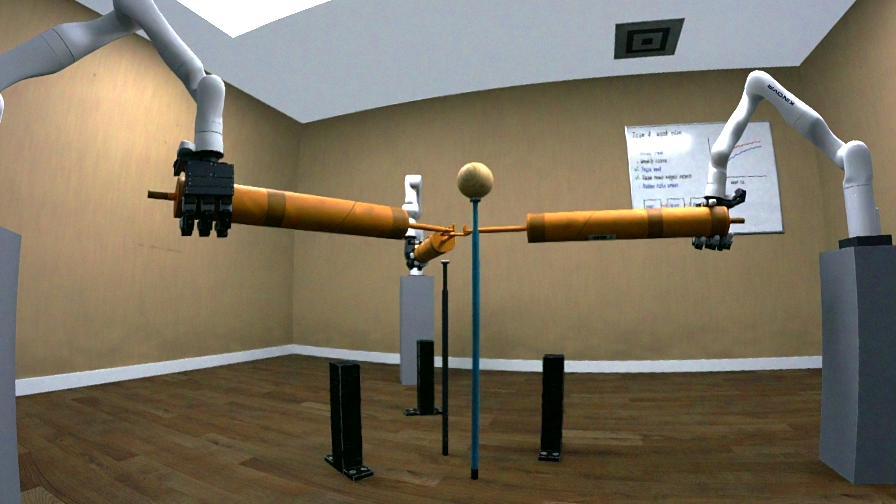

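{"name": "move", "arguments": {
  "arm1": {"joints":{"joint1_rad":0.2171,"joint2_rad":0.8373,"joint4_rad":1.5149,"joint6_rad":0.5450,"joint7_rad":1.8633},"min_time_s":2.3},
  "arm2": {"joints":{"joint1_rad":0.2291,"joint2_rad":0.5768,"joint4_rad":1.9745,"joint6_rad":0.4507,"joint7_rad":1.8142},"min_time_s":2.3},
  "arm3": {"joints":{"joint1_rad":-0.0788,"joint2_rad":0.8162,"joint4_rad":1.4170,"joint6_rad":0.8037,"joint7_rad":1.5546},"min_time_s":2.3},
  "cameras": []
}}

{"name": "move", "arguments": {
  "arm1": {"joints":{"joint1_rad":0.2893,"joint2_rad":0.9730,"joint4_rad":1.1879,"joint6_rad":0.7364,"joint7_rad":1.9355},"min_time_s":2.3},
  "arm2": {"joints":{"joint1_rad":0.3139,"joint2_rad":0.4718,"joint4_rad":2.2179,"joint6_rad":0.3124,"joint7_rad":1.8990},"min_time_s":2.3},
  "arm3": {"joints":{"joint1_rad":-0.2063,"joint2_rad":0.8842,"joint4_rad":1.2637,"joint6_rad":0.8890,"joint7_rad":1.4271},"min_time_s":2.3},
  "cameras": ["cam_high","cam_low"]
}}

{"name": "zoom_image", "arguments": {
  "camera": "cam_high",
  "region": [350, 200, 450, 275]
}}

{"name": "zoom_image", "arguments": {
  "camera": "cam_low",
  "region": [370, 190, 530, 310]
}}

Scene clock: 405.93 s.
Joint torques (N m): arm1=[2.39 -23.75 3.37 -6.01 -0.09 -0.46 0.14] | arm2=[2.42 -18.62 -0.44 -4.73 -1.21 -0.26 -1.51] | arm3=[-1.31 -21.06 -0.59 -3.32 -0.07 1.43 0.51]
Motor temperatures (°C): arm1=[40 45 39 42 47 51 56] | arm2=[38 44 35 42 46 42 47] | arm3=[38 37 36 37 44 48 49]
Flange force (N): arm1=[-5.6 1.7 5.9] | arm2=[-4.9 2.2 7.7] | arm3=[-10.7 -2.3 1.8]
move: arm1 done; arm2 done; arm3 done
Joint velocities: within noise
arm1.joint_positions: joint1_rad=+0.217 joint2_rad=+0.837 joint3_rad=+0.000 joint4_rad=+1.515 joint5_rad=+0.000 joint6_rad=+0.545 joint7_rad=+1.863 hand_index_mcp=+0.514 hand_index_abd=-0.003 hand_index_pip=-0.237 hand_index_dip=+0.293 hand_middle_mcp=+0.358 hand_middle_abd=-0.003 hand_middle_pip=-0.134 hand_middle_dip=+0.216 hand_ring_mcp=+0.229 hand_ring_abd=-0.050 hand_ring_pip=-0.107 hand_ring_dip=+0.050 hand_thumb_cmc=-0.552 hand_thumb_axl=+0.666 hand_thumb_mcp=+0.244 hand_thumb_ipl=+0.099 hand_current_limit=+0.750 hand_speed=-0.600
arm1.joint_status: all done
arm1.hand_state: blocked,goal,blocked,blocked,blocked,goal,blocked,blocked,blocked,blocked,blocked,goal,goal,goal,blocked,goal
arm1.index_mcp_current_ma: 205
arm1.index_abd_current_ma: -3
arm1.index_pip_current_ma: 194
arm1.index_dip_current_ma: 85
arm1.middle_mcp_current_ma: 233
arm1.middle_abd_current_ma: -3
arm1.middle_pip_current_ma: 166
arm1.middle_dip_current_ma: 68
arm1.ring_mcp_current_ma: 327
arm1.ring_abd_current_ma: -120
arm1.ring_pip_current_ma: 132
arm1.ring_dip_current_ma: 9
arm1.thumb_cmc_current_ma: 40
arm1.thumb_axl_current_ma: -29
arm1.thumb_mcp_current_ma: 224
arm1.thumb_ipl_current_ma: -2
arm1.hand_goal_index_mcp: 0.452
arm1.hand_goal_index_abd: 0.000
arm1.hand_goal_index_pip: -0.300
arm1.hand_goal_index_dip: 0.260
arm1.hand_goal_middle_mcp: 0.290
arm1.hand_goal_middle_abd: 0.000
arm1.hand_goal_middle_pip: -0.190
arm1.hand_goal_middle_dip: 0.188
arm1.hand_goal_ring_mcp: 0.140
arm1.hand_goal_ring_abd: 0.000
arm1.hand_goal_ring_pip: -0.154
arm1.hand_goal_ring_dip: 0.044
arm1.hand_goal_thumb_cmc: -0.570
arm1.hand_goal_thumb_axl: 0.678
arm1.hand_goal_thumb_mcp: 0.190
arm1.hand_goal_thumb_ipl: 0.100
arm1.hand: x=+0.8481 y=+0.1000 z=+0.8350 quat_wxyz=(+0.035, -0.993, -0.012, +0.112) (m; scene frame)
arm2.joint_positions: joint1_rad=+0.229 joint2_rad=+0.577 joint3_rad=+0.000 joint4_rad=+1.974 joint5_rad=+0.000 joint6_rad=+0.451 joint7_rad=+1.814 hand_index_mcp=+0.457 hand_index_abd=-0.023 hand_index_pip=-0.214 hand_index_dip=+0.271 hand_middle_mcp=+0.339 hand_middle_abd=-0.002 hand_middle_pip=-0.100 hand_middle_dip=+0.173 hand_ring_mcp=+0.266 hand_ring_abd=+0.000 hand_ring_pip=-0.091 hand_ring_dip=+0.190 hand_thumb_cmc=-0.556 hand_thumb_axl=+0.661 hand_thumb_mcp=+0.178 hand_thumb_ipl=+0.059 hand_current_limit=+0.750 hand_speed=-0.600
arm2.joint_status: all done
arm2.hand_state: blocked,blocked,blocked,blocked,blocked,goal,blocked,blocked,blocked,goal,blocked,blocked,goal,goal,blocked,goal
arm2.index_mcp_current_ma: 86
arm2.index_abd_current_ma: -12
arm2.index_pip_current_ma: 149
arm2.index_dip_current_ma: 38
arm2.middle_mcp_current_ma: 103
arm2.middle_abd_current_ma: 0
arm2.middle_pip_current_ma: 164
arm2.middle_dip_current_ma: 74
arm2.ring_mcp_current_ma: 225
arm2.ring_abd_current_ma: 0
arm2.ring_pip_current_ma: 129
arm2.ring_dip_current_ma: 51
arm2.thumb_cmc_current_ma: 7
arm2.thumb_axl_current_ma: -12
arm2.thumb_mcp_current_ma: 150
arm2.thumb_ipl_current_ma: 0
arm2.hand_goal_index_mcp: 0.398
arm2.hand_goal_index_abd: 0.000
arm2.hand_goal_index_pip: -0.300
arm2.hand_goal_index_dip: 0.232
arm2.hand_goal_middle_mcp: 0.274
arm2.hand_goal_middle_abd: 0.000
arm2.hand_goal_middle_pip: -0.190
arm2.hand_goal_middle_dip: 0.116
arm2.hand_goal_ring_mcp: 0.164
arm2.hand_goal_ring_abd: 0.000
arm2.hand_goal_ring_pip: -0.170
arm2.hand_goal_ring_dip: 0.144
arm2.hand_goal_thumb_cmc: -0.570
arm2.hand_goal_thumb_axl: 0.678
arm2.hand_goal_thumb_mcp: 0.112
arm2.hand_goal_thumb_ipl: 0.060
arm2.hand: x=-0.5233 y=+0.8503 z=+0.8345 quat_wxyz=(+0.048, +0.481, +0.874, -0.048) (m; scene frame)
arm3.joint_positions: joint1_rad=-0.079 joint2_rad=+0.816 joint3_rad=+0.000 joint4_rad=+1.417 joint5_rad=+0.000 joint6_rad=+0.804 joint7_rad=+1.555 hand_index_mcp=+0.452 hand_index_abd=+0.005 hand_index_pip=-0.225 hand_index_dip=+0.263 hand_middle_mcp=+0.362 hand_middle_abd=+0.005 hand_middle_pip=-0.154 hand_middle_dip=+0.228 hand_ring_mcp=+0.313 hand_ring_abd=+0.006 hand_ring_pip=-0.134 hand_ring_dip=+0.198 hand_thumb_cmc=-0.554 hand_thumb_axl=+0.669 hand_thumb_mcp=+0.223 hand_thumb_ipl=+0.097 hand_current_limit=+0.750 hand_speed=-0.600
arm3.joint_status: all done
arm3.hand_state: blocked,goal,blocked,blocked,blocked,goal,blocked,blocked,blocked,goal,blocked,blocked,goal,goal,blocked,goal
arm3.index_mcp_current_ma: 194
arm3.index_abd_current_ma: 8
arm3.index_pip_current_ma: 273
arm3.index_dip_current_ma: 93
arm3.middle_mcp_current_ma: 224
arm3.middle_abd_current_ma: 9
arm3.middle_pip_current_ma: 277
arm3.middle_dip_current_ma: 76
arm3.ring_mcp_current_ma: 238
arm3.ring_abd_current_ma: 10
arm3.ring_pip_current_ma: 233
arm3.ring_dip_current_ma: 67
arm3.thumb_cmc_current_ma: 43
arm3.thumb_axl_current_ma: -26
arm3.thumb_mcp_current_ma: 137
arm3.thumb_ipl_current_ma: -8
arm3.hand_goal_index_mcp: 0.398
arm3.hand_goal_index_abd: 0.000
arm3.hand_goal_index_pip: -0.300
arm3.hand_goal_index_dip: 0.232
arm3.hand_goal_middle_mcp: 0.302
arm3.hand_goal_middle_abd: 0.000
arm3.hand_goal_middle_pip: -0.230
arm3.hand_goal_middle_dip: 0.202
arm3.hand_goal_ring_mcp: 0.250
arm3.hand_goal_ring_abd: 0.000
arm3.hand_goal_ring_pip: -0.200
arm3.hand_goal_ring_dip: 0.174
arm3.hand_goal_thumb_cmc: -0.570
arm3.hand_goal_thumb_axl: 0.678
arm3.hand_goal_thumb_mcp: 0.190
arm3.hand_goal_thumb_ipl: 0.100
arm3.hand: x=-0.4949 y=-0.6858 z=+0.8345 quat_wxyz=(+0.047, -0.509, +0.859, +0.020) (m; scene frame)
pictures: none
No camera images: "cameras" was empty.

Scene clock: 408.53 s.
Joint torques (N m): arm1=[2.87 -26.82 3.66 -7.23 0.21 -0.37 0.16] | arm2=[2.78 -15.61 0.01 -3.85 -1.31 -0.45 -1.68] | arm3=[-2.08 -22.49 -1.3 -4.15 -0.44 1.24 0.52]
Motor temperatures (°C): arm1=[40 45 39 42 47 51 56] | arm2=[38 44 35 42 46 42 47] | arm3=[38 37 36 37 44 48 49]
Flange force (N): arm1=[-7.0 1.3 6.4] | arm2=[-4.9 3.9 8.0] | arm3=[-10.9 -2.0 1.6]
move: arm1 done; arm2 done; arm3 done
Joint velocities: within noise
arm1.joint_positions: joint1_rad=+0.289 joint2_rad=+0.973 joint3_rad=+0.000 joint4_rad=+1.188 joint5_rad=+0.000 joint6_rad=+0.736 joint7_rad=+1.936 hand_index_mcp=+0.511 hand_index_abd=-0.001 hand_index_pip=-0.239 hand_index_dip=+0.293 hand_middle_mcp=+0.357 hand_middle_abd=-0.002 hand_middle_pip=-0.135 hand_middle_dip=+0.216 hand_ring_mcp=+0.229 hand_ring_abd=-0.050 hand_ring_pip=-0.107 hand_ring_dip=+0.052 hand_thumb_cmc=-0.554 hand_thumb_axl=+0.666 hand_thumb_mcp=+0.244 hand_thumb_ipl=+0.097 hand_current_limit=+0.750 hand_speed=-0.600
arm1.joint_status: all done
arm1.hand_state: blocked,goal,blocked,blocked,blocked,goal,blocked,blocked,blocked,blocked,blocked,goal,goal,goal,blocked,goal
arm1.index_mcp_current_ma: 194
arm1.index_abd_current_ma: -1
arm1.index_pip_current_ma: 187
arm1.index_dip_current_ma: 85
arm1.middle_mcp_current_ma: 228
arm1.middle_abd_current_ma: -2
arm1.middle_pip_current_ma: 161
arm1.middle_dip_current_ma: 68
arm1.ring_mcp_current_ma: 327
arm1.ring_abd_current_ma: -121
arm1.ring_pip_current_ma: 132
arm1.ring_dip_current_ma: 14
arm1.thumb_cmc_current_ma: 35
arm1.thumb_axl_current_ma: -29
arm1.thumb_mcp_current_ma: 224
arm1.thumb_ipl_current_ma: -5
arm1.hand_goal_index_mcp: 0.452
arm1.hand_goal_index_abd: 0.000
arm1.hand_goal_index_pip: -0.300
arm1.hand_goal_index_dip: 0.260
arm1.hand_goal_middle_mcp: 0.290
arm1.hand_goal_middle_abd: 0.000
arm1.hand_goal_middle_pip: -0.190
arm1.hand_goal_middle_dip: 0.188
arm1.hand_goal_ring_mcp: 0.140
arm1.hand_goal_ring_abd: 0.000
arm1.hand_goal_ring_pip: -0.154
arm1.hand_goal_ring_dip: 0.044
arm1.hand_goal_thumb_cmc: -0.570
arm1.hand_goal_thumb_axl: 0.678
arm1.hand_goal_thumb_mcp: 0.190
arm1.hand_goal_thumb_ipl: 0.100
arm1.hand: x=+0.7939 y=+0.1660 z=+0.8347 quat_wxyz=(+0.043, -0.993, -0.012, +0.109) (m; scene frame)
arm2.joint_positions: joint1_rad=+0.314 joint2_rad=+0.472 joint3_rad=+0.000 joint4_rad=+2.218 joint5_rad=+0.000 joint6_rad=+0.312 joint7_rad=+1.899 hand_index_mcp=+0.450 hand_index_abd=-0.023 hand_index_pip=-0.214 hand_index_dip=+0.278 hand_middle_mcp=+0.333 hand_middle_abd=-0.002 hand_middle_pip=-0.100 hand_middle_dip=+0.180 hand_ring_mcp=+0.260 hand_ring_abd=-0.001 hand_ring_pip=-0.091 hand_ring_dip=+0.198 hand_thumb_cmc=-0.556 hand_thumb_axl=+0.661 hand_thumb_mcp=+0.178 hand_thumb_ipl=+0.059 hand_current_limit=+0.750 hand_speed=-0.600
arm2.joint_status: all done
arm2.hand_state: blocked,blocked,blocked,blocked,blocked,goal,blocked,blocked,blocked,goal,blocked,blocked,goal,goal,blocked,goal
arm2.index_mcp_current_ma: 71
arm2.index_abd_current_ma: -12
arm2.index_pip_current_ma: 149
arm2.index_dip_current_ma: 52
arm2.middle_mcp_current_ma: 86
arm2.middle_abd_current_ma: 0
arm2.middle_pip_current_ma: 164
arm2.middle_dip_current_ma: 91
arm2.ring_mcp_current_ma: 205
arm2.ring_abd_current_ma: 0
arm2.ring_pip_current_ma: 129
arm2.ring_dip_current_ma: 68
arm2.thumb_cmc_current_ma: 6
arm2.thumb_axl_current_ma: -12
arm2.thumb_mcp_current_ma: 150
arm2.thumb_ipl_current_ma: 0
arm2.hand_goal_index_mcp: 0.398
arm2.hand_goal_index_abd: 0.000
arm2.hand_goal_index_pip: -0.300
arm2.hand_goal_index_dip: 0.232
arm2.hand_goal_middle_mcp: 0.274
arm2.hand_goal_middle_abd: 0.000
arm2.hand_goal_middle_pip: -0.190
arm2.hand_goal_middle_dip: 0.116
arm2.hand_goal_ring_mcp: 0.164
arm2.hand_goal_ring_abd: 0.000
arm2.hand_goal_ring_pip: -0.170
arm2.hand_goal_ring_dip: 0.144
arm2.hand_goal_thumb_cmc: -0.570
arm2.hand_goal_thumb_axl: 0.678
arm2.hand_goal_thumb_mcp: 0.112
arm2.hand_goal_thumb_ipl: 0.060
arm2.hand: x=-0.5779 y=+0.9157 z=+0.8343 quat_wxyz=(+0.044, +0.481, +0.874, -0.052) (m; scene frame)
arm3.joint_positions: joint1_rad=-0.206 joint2_rad=+0.884 joint3_rad=+0.000 joint4_rad=+1.264 joint5_rad=+0.000 joint6_rad=+0.889 joint7_rad=+1.427 hand_index_mcp=+0.452 hand_index_abd=+0.005 hand_index_pip=-0.226 hand_index_dip=+0.263 hand_middle_mcp=+0.362 hand_middle_abd=+0.005 hand_middle_pip=-0.155 hand_middle_dip=+0.228 hand_ring_mcp=+0.313 hand_ring_abd=+0.005 hand_ring_pip=-0.134 hand_ring_dip=+0.197 hand_thumb_cmc=-0.556 hand_thumb_axl=+0.669 hand_thumb_mcp=+0.223 hand_thumb_ipl=+0.097 hand_current_limit=+0.750 hand_speed=-0.600
arm3.joint_status: all done
arm3.hand_state: blocked,goal,blocked,blocked,blocked,goal,blocked,blocked,blocked,goal,blocked,blocked,goal,goal,blocked,goal
arm3.index_mcp_current_ma: 194
arm3.index_abd_current_ma: 8
arm3.index_pip_current_ma: 267
arm3.index_dip_current_ma: 93
arm3.middle_mcp_current_ma: 224
arm3.middle_abd_current_ma: 9
arm3.middle_pip_current_ma: 273
arm3.middle_dip_current_ma: 76
arm3.ring_mcp_current_ma: 238
arm3.ring_abd_current_ma: 9
arm3.ring_pip_current_ma: 231
arm3.ring_dip_current_ma: 65
arm3.thumb_cmc_current_ma: 35
arm3.thumb_axl_current_ma: -27
arm3.thumb_mcp_current_ma: 139
arm3.thumb_ipl_current_ma: -8
arm3.hand_goal_index_mcp: 0.398
arm3.hand_goal_index_abd: 0.000
arm3.hand_goal_index_pip: -0.300
arm3.hand_goal_index_dip: 0.232
arm3.hand_goal_middle_mcp: 0.302
arm3.hand_goal_middle_abd: 0.000
arm3.hand_goal_middle_pip: -0.230
arm3.hand_goal_middle_dip: 0.202
arm3.hand_goal_ring_mcp: 0.250
arm3.hand_goal_ring_abd: 0.000
arm3.hand_goal_ring_pip: -0.200
arm3.hand_goal_ring_dip: 0.174
arm3.hand_goal_thumb_cmc: -0.570
arm3.hand_goal_thumb_axl: 0.678
arm3.hand_goal_thumb_mcp: 0.190
arm3.hand_goal_thumb_ipl: 0.100
arm3.hand: x=-0.5496 y=-0.6201 z=+0.8347 quat_wxyz=(+0.043, -0.509, +0.859, +0.026) (m; scene frame)
pictures: cam_high, cam_low

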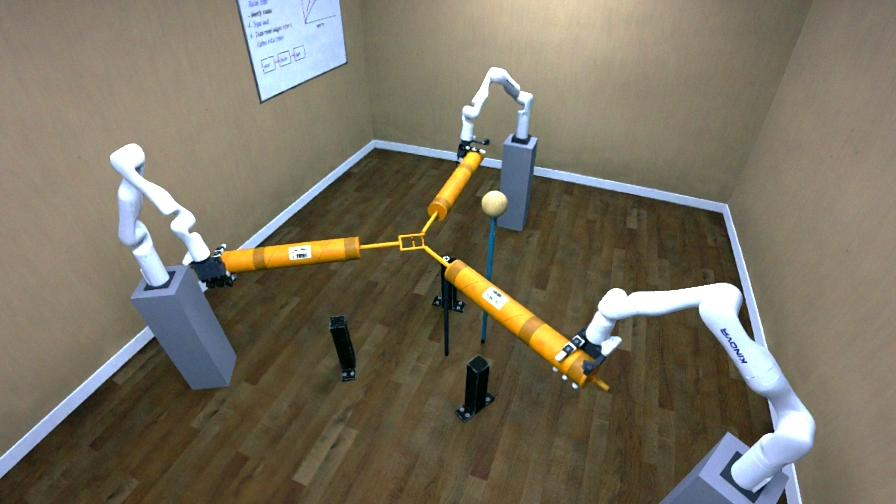

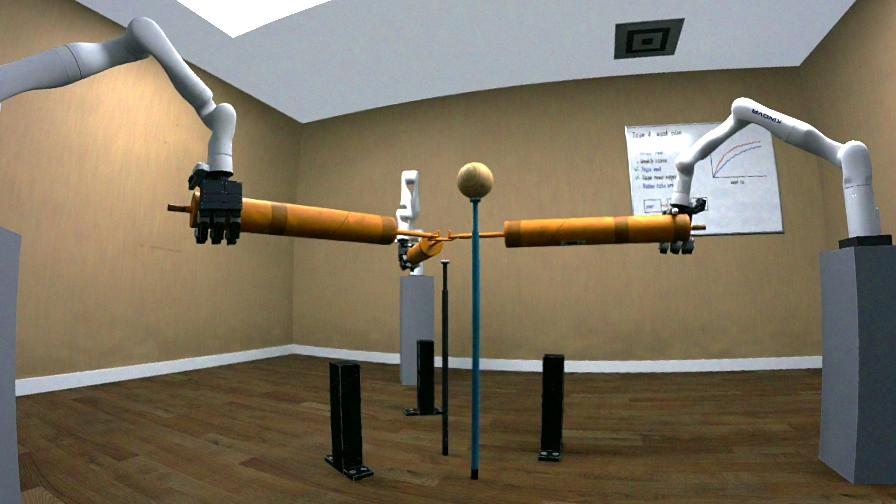

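Scaled by 5.040 from the camera's 896x504 image, which has a finer 1280x720 frame.

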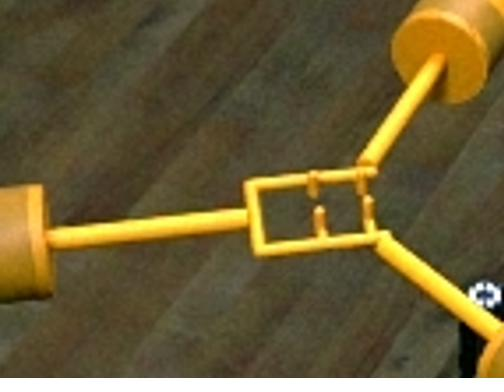

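Scaled by 3.150 from the camera's 896x504 image, which has a finer 1280x720 frame.

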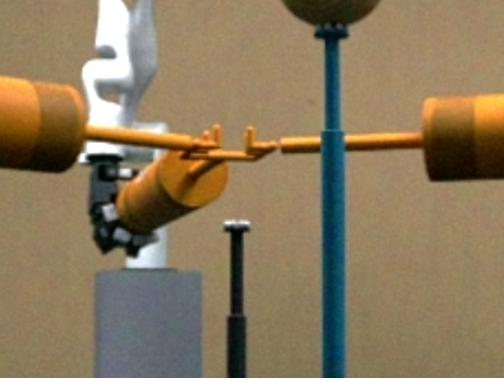

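{"name": "move", "arguments": {
  "arm1": {"joints":{"joint1_rad":0.2887,"joint2_rad":1.1170,"joint4_rad":1.1965,"joint6_rad":0.5838,"joint7_rad":1.9349},"min_time_s":2.3},
  "arm2": {"joints":{"joint1_rad":0.3125,"joint2_rad":0.7327,"joint4_rad":2.2580,"joint6_rad":0.0113,"joint7_rad":1.8976},"min_time_s":2.3},
  "arm3": {"joints":{"joint1_rad":-0.2083,"joint2_rad":1.0224,"joint4_rad":1.2977,"joint6_rad":0.7168,"joint7_rad":1.4251},"min_time_s":2.3},
  "cameras": ["cam_high","cam_low"]
}}

Scene clock: 440.00 s.
Joint torques (N m): arm1=[1.69 -27.02 2.68 -6.28 -0.25 -0.46 0.17] | arm2=[2.5 -16.07 -0.66 1.8 -1.32 0.74 -1.41] | arm3=[-0.47 -21.99 0.34 -1.75 0.44 1.93 0.66]
Motor temperatures (°C): arm1=[40 45 39 42 47 51 56] | arm2=[38 44 35 42 46 42 47] | arm3=[38 37 36 37 44 48 49]
Flange force (N): arm1=[-5.8 -0.3 6.5] | arm2=[-8.4 1.7 9.6] | arm3=[-12.9 1.0 2.7]
move: arm1 done; arm2 done; arm3 done
Joint velocities: within noise
arm1.joint_positions: joint1_rad=+0.289 joint2_rad=+1.117 joint3_rad=+0.000 joint4_rad=+1.197 joint5_rad=+0.000 joint6_rad=+0.584 joint7_rad=+1.935 hand_index_mcp=+0.508 hand_index_abd=-0.004 hand_index_pip=-0.239 hand_index_dip=+0.293 hand_middle_mcp=+0.354 hand_middle_abd=-0.005 hand_middle_pip=-0.135 hand_middle_dip=+0.216 hand_ring_mcp=+0.229 hand_ring_abd=-0.051 hand_ring_pip=-0.107 hand_ring_dip=+0.053 hand_thumb_cmc=-0.552 hand_thumb_axl=+0.665 hand_thumb_mcp=+0.244 hand_thumb_ipl=+0.097 hand_current_limit=+0.750 hand_speed=-0.600
arm1.joint_status: all done
arm1.hand_state: blocked,goal,blocked,blocked,blocked,goal,blocked,blocked,blocked,blocked,blocked,goal,goal,goal,blocked,goal
arm1.index_mcp_current_ma: 181
arm1.index_abd_current_ma: -4
arm1.index_pip_current_ma: 187
arm1.index_dip_current_ma: 85
arm1.middle_mcp_current_ma: 216
arm1.middle_abd_current_ma: -6
arm1.middle_pip_current_ma: 161
arm1.middle_dip_current_ma: 68
arm1.ring_mcp_current_ma: 327
arm1.ring_abd_current_ma: -126
arm1.ring_pip_current_ma: 132
arm1.ring_dip_current_ma: 17
arm1.thumb_cmc_current_ma: 40
arm1.thumb_axl_current_ma: -34
arm1.thumb_mcp_current_ma: 224
arm1.thumb_ipl_current_ma: -7
arm1.hand_goal_index_mcp: 0.452
arm1.hand_goal_index_abd: 0.000
arm1.hand_goal_index_pip: -0.300
arm1.hand_goal_index_dip: 0.260
arm1.hand_goal_middle_mcp: 0.290
arm1.hand_goal_middle_abd: 0.000
arm1.hand_goal_middle_pip: -0.190
arm1.hand_goal_middle_dip: 0.188
arm1.hand_goal_ring_mcp: 0.140
arm1.hand_goal_ring_abd: 0.000
arm1.hand_goal_ring_pip: -0.154
arm1.hand_goal_ring_dip: 0.044
arm1.hand_goal_thumb_cmc: -0.570
arm1.hand_goal_thumb_axl: 0.678
arm1.hand_goal_thumb_mcp: 0.190
arm1.hand_goal_thumb_ipl: 0.100
arm1.hand: x=+0.7940 y=+0.1661 z=+0.7446 quat_wxyz=(+0.043, -0.993, -0.012, +0.109) (m; scene frame)
arm2.joint_positions: joint1_rad=+0.313 joint2_rad=+0.733 joint3_rad=+0.000 joint4_rad=+2.258 joint5_rad=+0.000 joint6_rad=+0.011 joint7_rad=+1.898 hand_index_mcp=+0.452 hand_index_abd=-0.026 hand_index_pip=-0.214 hand_index_dip=+0.279 hand_middle_mcp=+0.333 hand_middle_abd=-0.011 hand_middle_pip=-0.099 hand_middle_dip=+0.181 hand_ring_mcp=+0.260 hand_ring_abd=-0.008 hand_ring_pip=-0.091 hand_ring_dip=+0.198 hand_thumb_cmc=-0.557 hand_thumb_axl=+0.661 hand_thumb_mcp=+0.178 hand_thumb_ipl=+0.060 hand_current_limit=+0.750 hand_speed=-0.600
arm2.joint_status: all done
arm2.hand_state: blocked,blocked,blocked,blocked,blocked,goal,blocked,blocked,blocked,goal,blocked,blocked,goal,goal,blocked,goal
arm2.index_mcp_current_ma: 75
arm2.index_abd_current_ma: -15
arm2.index_pip_current_ma: 149
arm2.index_dip_current_ma: 53
arm2.middle_mcp_current_ma: 86
arm2.middle_abd_current_ma: -3
arm2.middle_pip_current_ma: 165
arm2.middle_dip_current_ma: 93
arm2.ring_mcp_current_ma: 205
arm2.ring_abd_current_ma: -2
arm2.ring_pip_current_ma: 131
arm2.ring_dip_current_ma: 68
arm2.thumb_cmc_current_ma: 6
arm2.thumb_axl_current_ma: -12
arm2.thumb_mcp_current_ma: 150
arm2.thumb_ipl_current_ma: 0
arm2.hand_goal_index_mcp: 0.398
arm2.hand_goal_index_abd: 0.000
arm2.hand_goal_index_pip: -0.300
arm2.hand_goal_index_dip: 0.232
arm2.hand_goal_middle_mcp: 0.274
arm2.hand_goal_middle_abd: 0.000
arm2.hand_goal_middle_pip: -0.190
arm2.hand_goal_middle_dip: 0.116
arm2.hand_goal_ring_mcp: 0.164
arm2.hand_goal_ring_abd: 0.000
arm2.hand_goal_ring_pip: -0.170
arm2.hand_goal_ring_dip: 0.144
arm2.hand_goal_thumb_cmc: -0.570
arm2.hand_goal_thumb_axl: 0.678
arm2.hand_goal_thumb_mcp: 0.112
arm2.hand_goal_thumb_ipl: 0.060
arm2.hand: x=-0.5778 y=+0.9157 z=+0.7443 quat_wxyz=(+0.044, +0.481, +0.874, -0.052) (m; scene frame)
arm3.joint_positions: joint1_rad=-0.208 joint2_rad=+1.022 joint3_rad=+0.000 joint4_rad=+1.298 joint5_rad=+0.000 joint6_rad=+0.717 joint7_rad=+1.425 hand_index_mcp=+0.452 hand_index_abd=+0.008 hand_index_pip=-0.227 hand_index_dip=+0.260 hand_middle_mcp=+0.362 hand_middle_abd=+0.009 hand_middle_pip=-0.157 hand_middle_dip=+0.227 hand_ring_mcp=+0.313 hand_ring_abd=+0.009 hand_ring_pip=-0.136 hand_ring_dip=+0.195 hand_thumb_cmc=-0.560 hand_thumb_axl=+0.669 hand_thumb_mcp=+0.223 hand_thumb_ipl=+0.097 hand_current_limit=+0.750 hand_speed=-0.600
arm3.joint_status: all done
arm3.hand_state: blocked,goal,blocked,blocked,blocked,goal,blocked,blocked,blocked,goal,blocked,blocked,goal,goal,blocked,goal
arm3.index_mcp_current_ma: 194
arm3.index_abd_current_ma: 16
arm3.index_pip_current_ma: 261
arm3.index_dip_current_ma: 84
arm3.middle_mcp_current_ma: 224
arm3.middle_abd_current_ma: 18
arm3.middle_pip_current_ma: 264
arm3.middle_dip_current_ma: 72
arm3.ring_mcp_current_ma: 238
arm3.ring_abd_current_ma: 17
arm3.ring_pip_current_ma: 225
arm3.ring_dip_current_ma: 57
arm3.thumb_cmc_current_ma: 25
arm3.thumb_axl_current_ma: -27
arm3.thumb_mcp_current_ma: 139
arm3.thumb_ipl_current_ma: -8
arm3.hand_goal_index_mcp: 0.398
arm3.hand_goal_index_abd: 0.000
arm3.hand_goal_index_pip: -0.300
arm3.hand_goal_index_dip: 0.232
arm3.hand_goal_middle_mcp: 0.302
arm3.hand_goal_middle_abd: 0.000
arm3.hand_goal_middle_pip: -0.230
arm3.hand_goal_middle_dip: 0.202
arm3.hand_goal_ring_mcp: 0.250
arm3.hand_goal_ring_abd: 0.000
arm3.hand_goal_ring_pip: -0.200
arm3.hand_goal_ring_dip: 0.174
arm3.hand_goal_thumb_cmc: -0.570
arm3.hand_goal_thumb_axl: 0.678
arm3.hand_goal_thumb_mcp: 0.190
arm3.hand_goal_thumb_ipl: 0.100
arm3.hand: x=-0.5496 y=-0.6202 z=+0.7447 quat_wxyz=(+0.043, -0.509, +0.859, +0.026) (m; scene frame)
pictures: cam_high, cam_low

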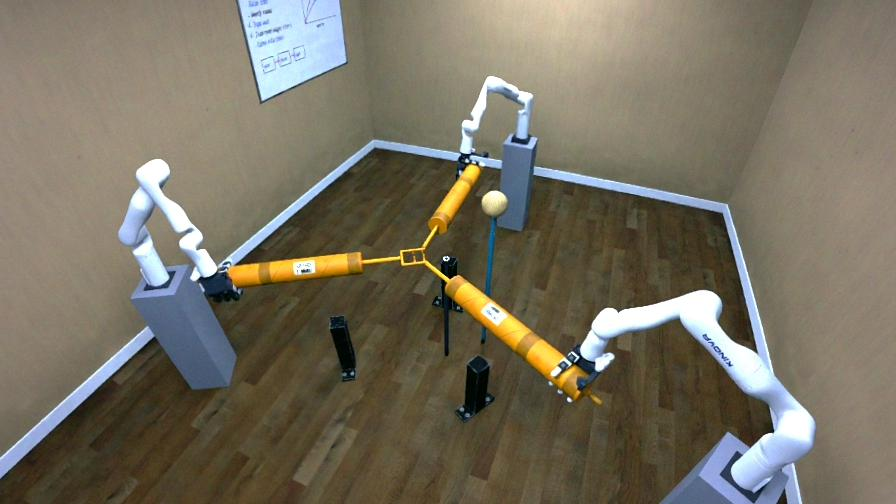

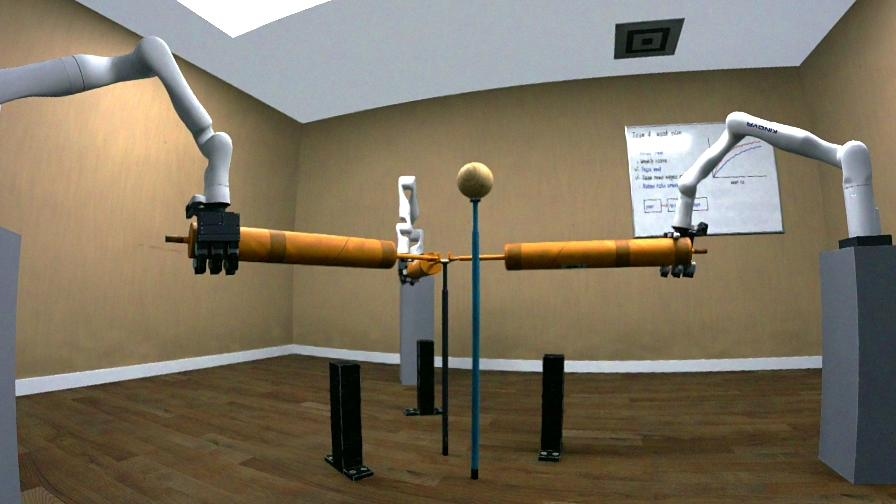

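{"name": "zoom_image", "arguments": {
  "camera": "cam_high",
  "region": [380, 210, 480, 300]
}}

{"name": "zoom_image", "arguments": {
  "camera": "cam_low",
  "region": [390, 220, 510, 300]
}}

Scaled by 5.040 from the camera's 896x504 image, which has a finer 1280x720 frame.

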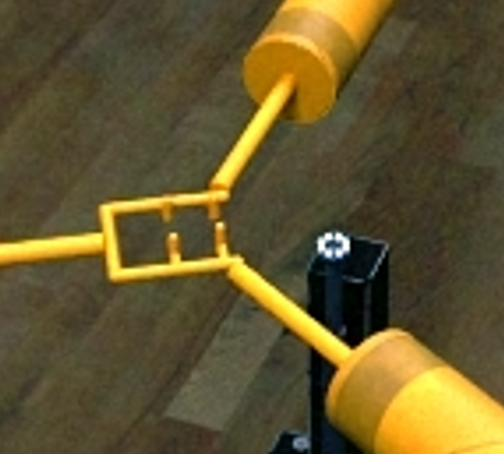

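Scaled by 4.200 from the camera's 896x504 image, which has a finer 1280x720 frame.

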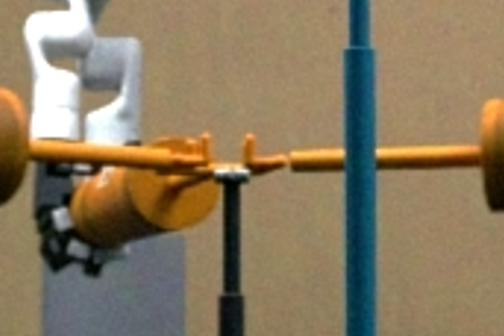

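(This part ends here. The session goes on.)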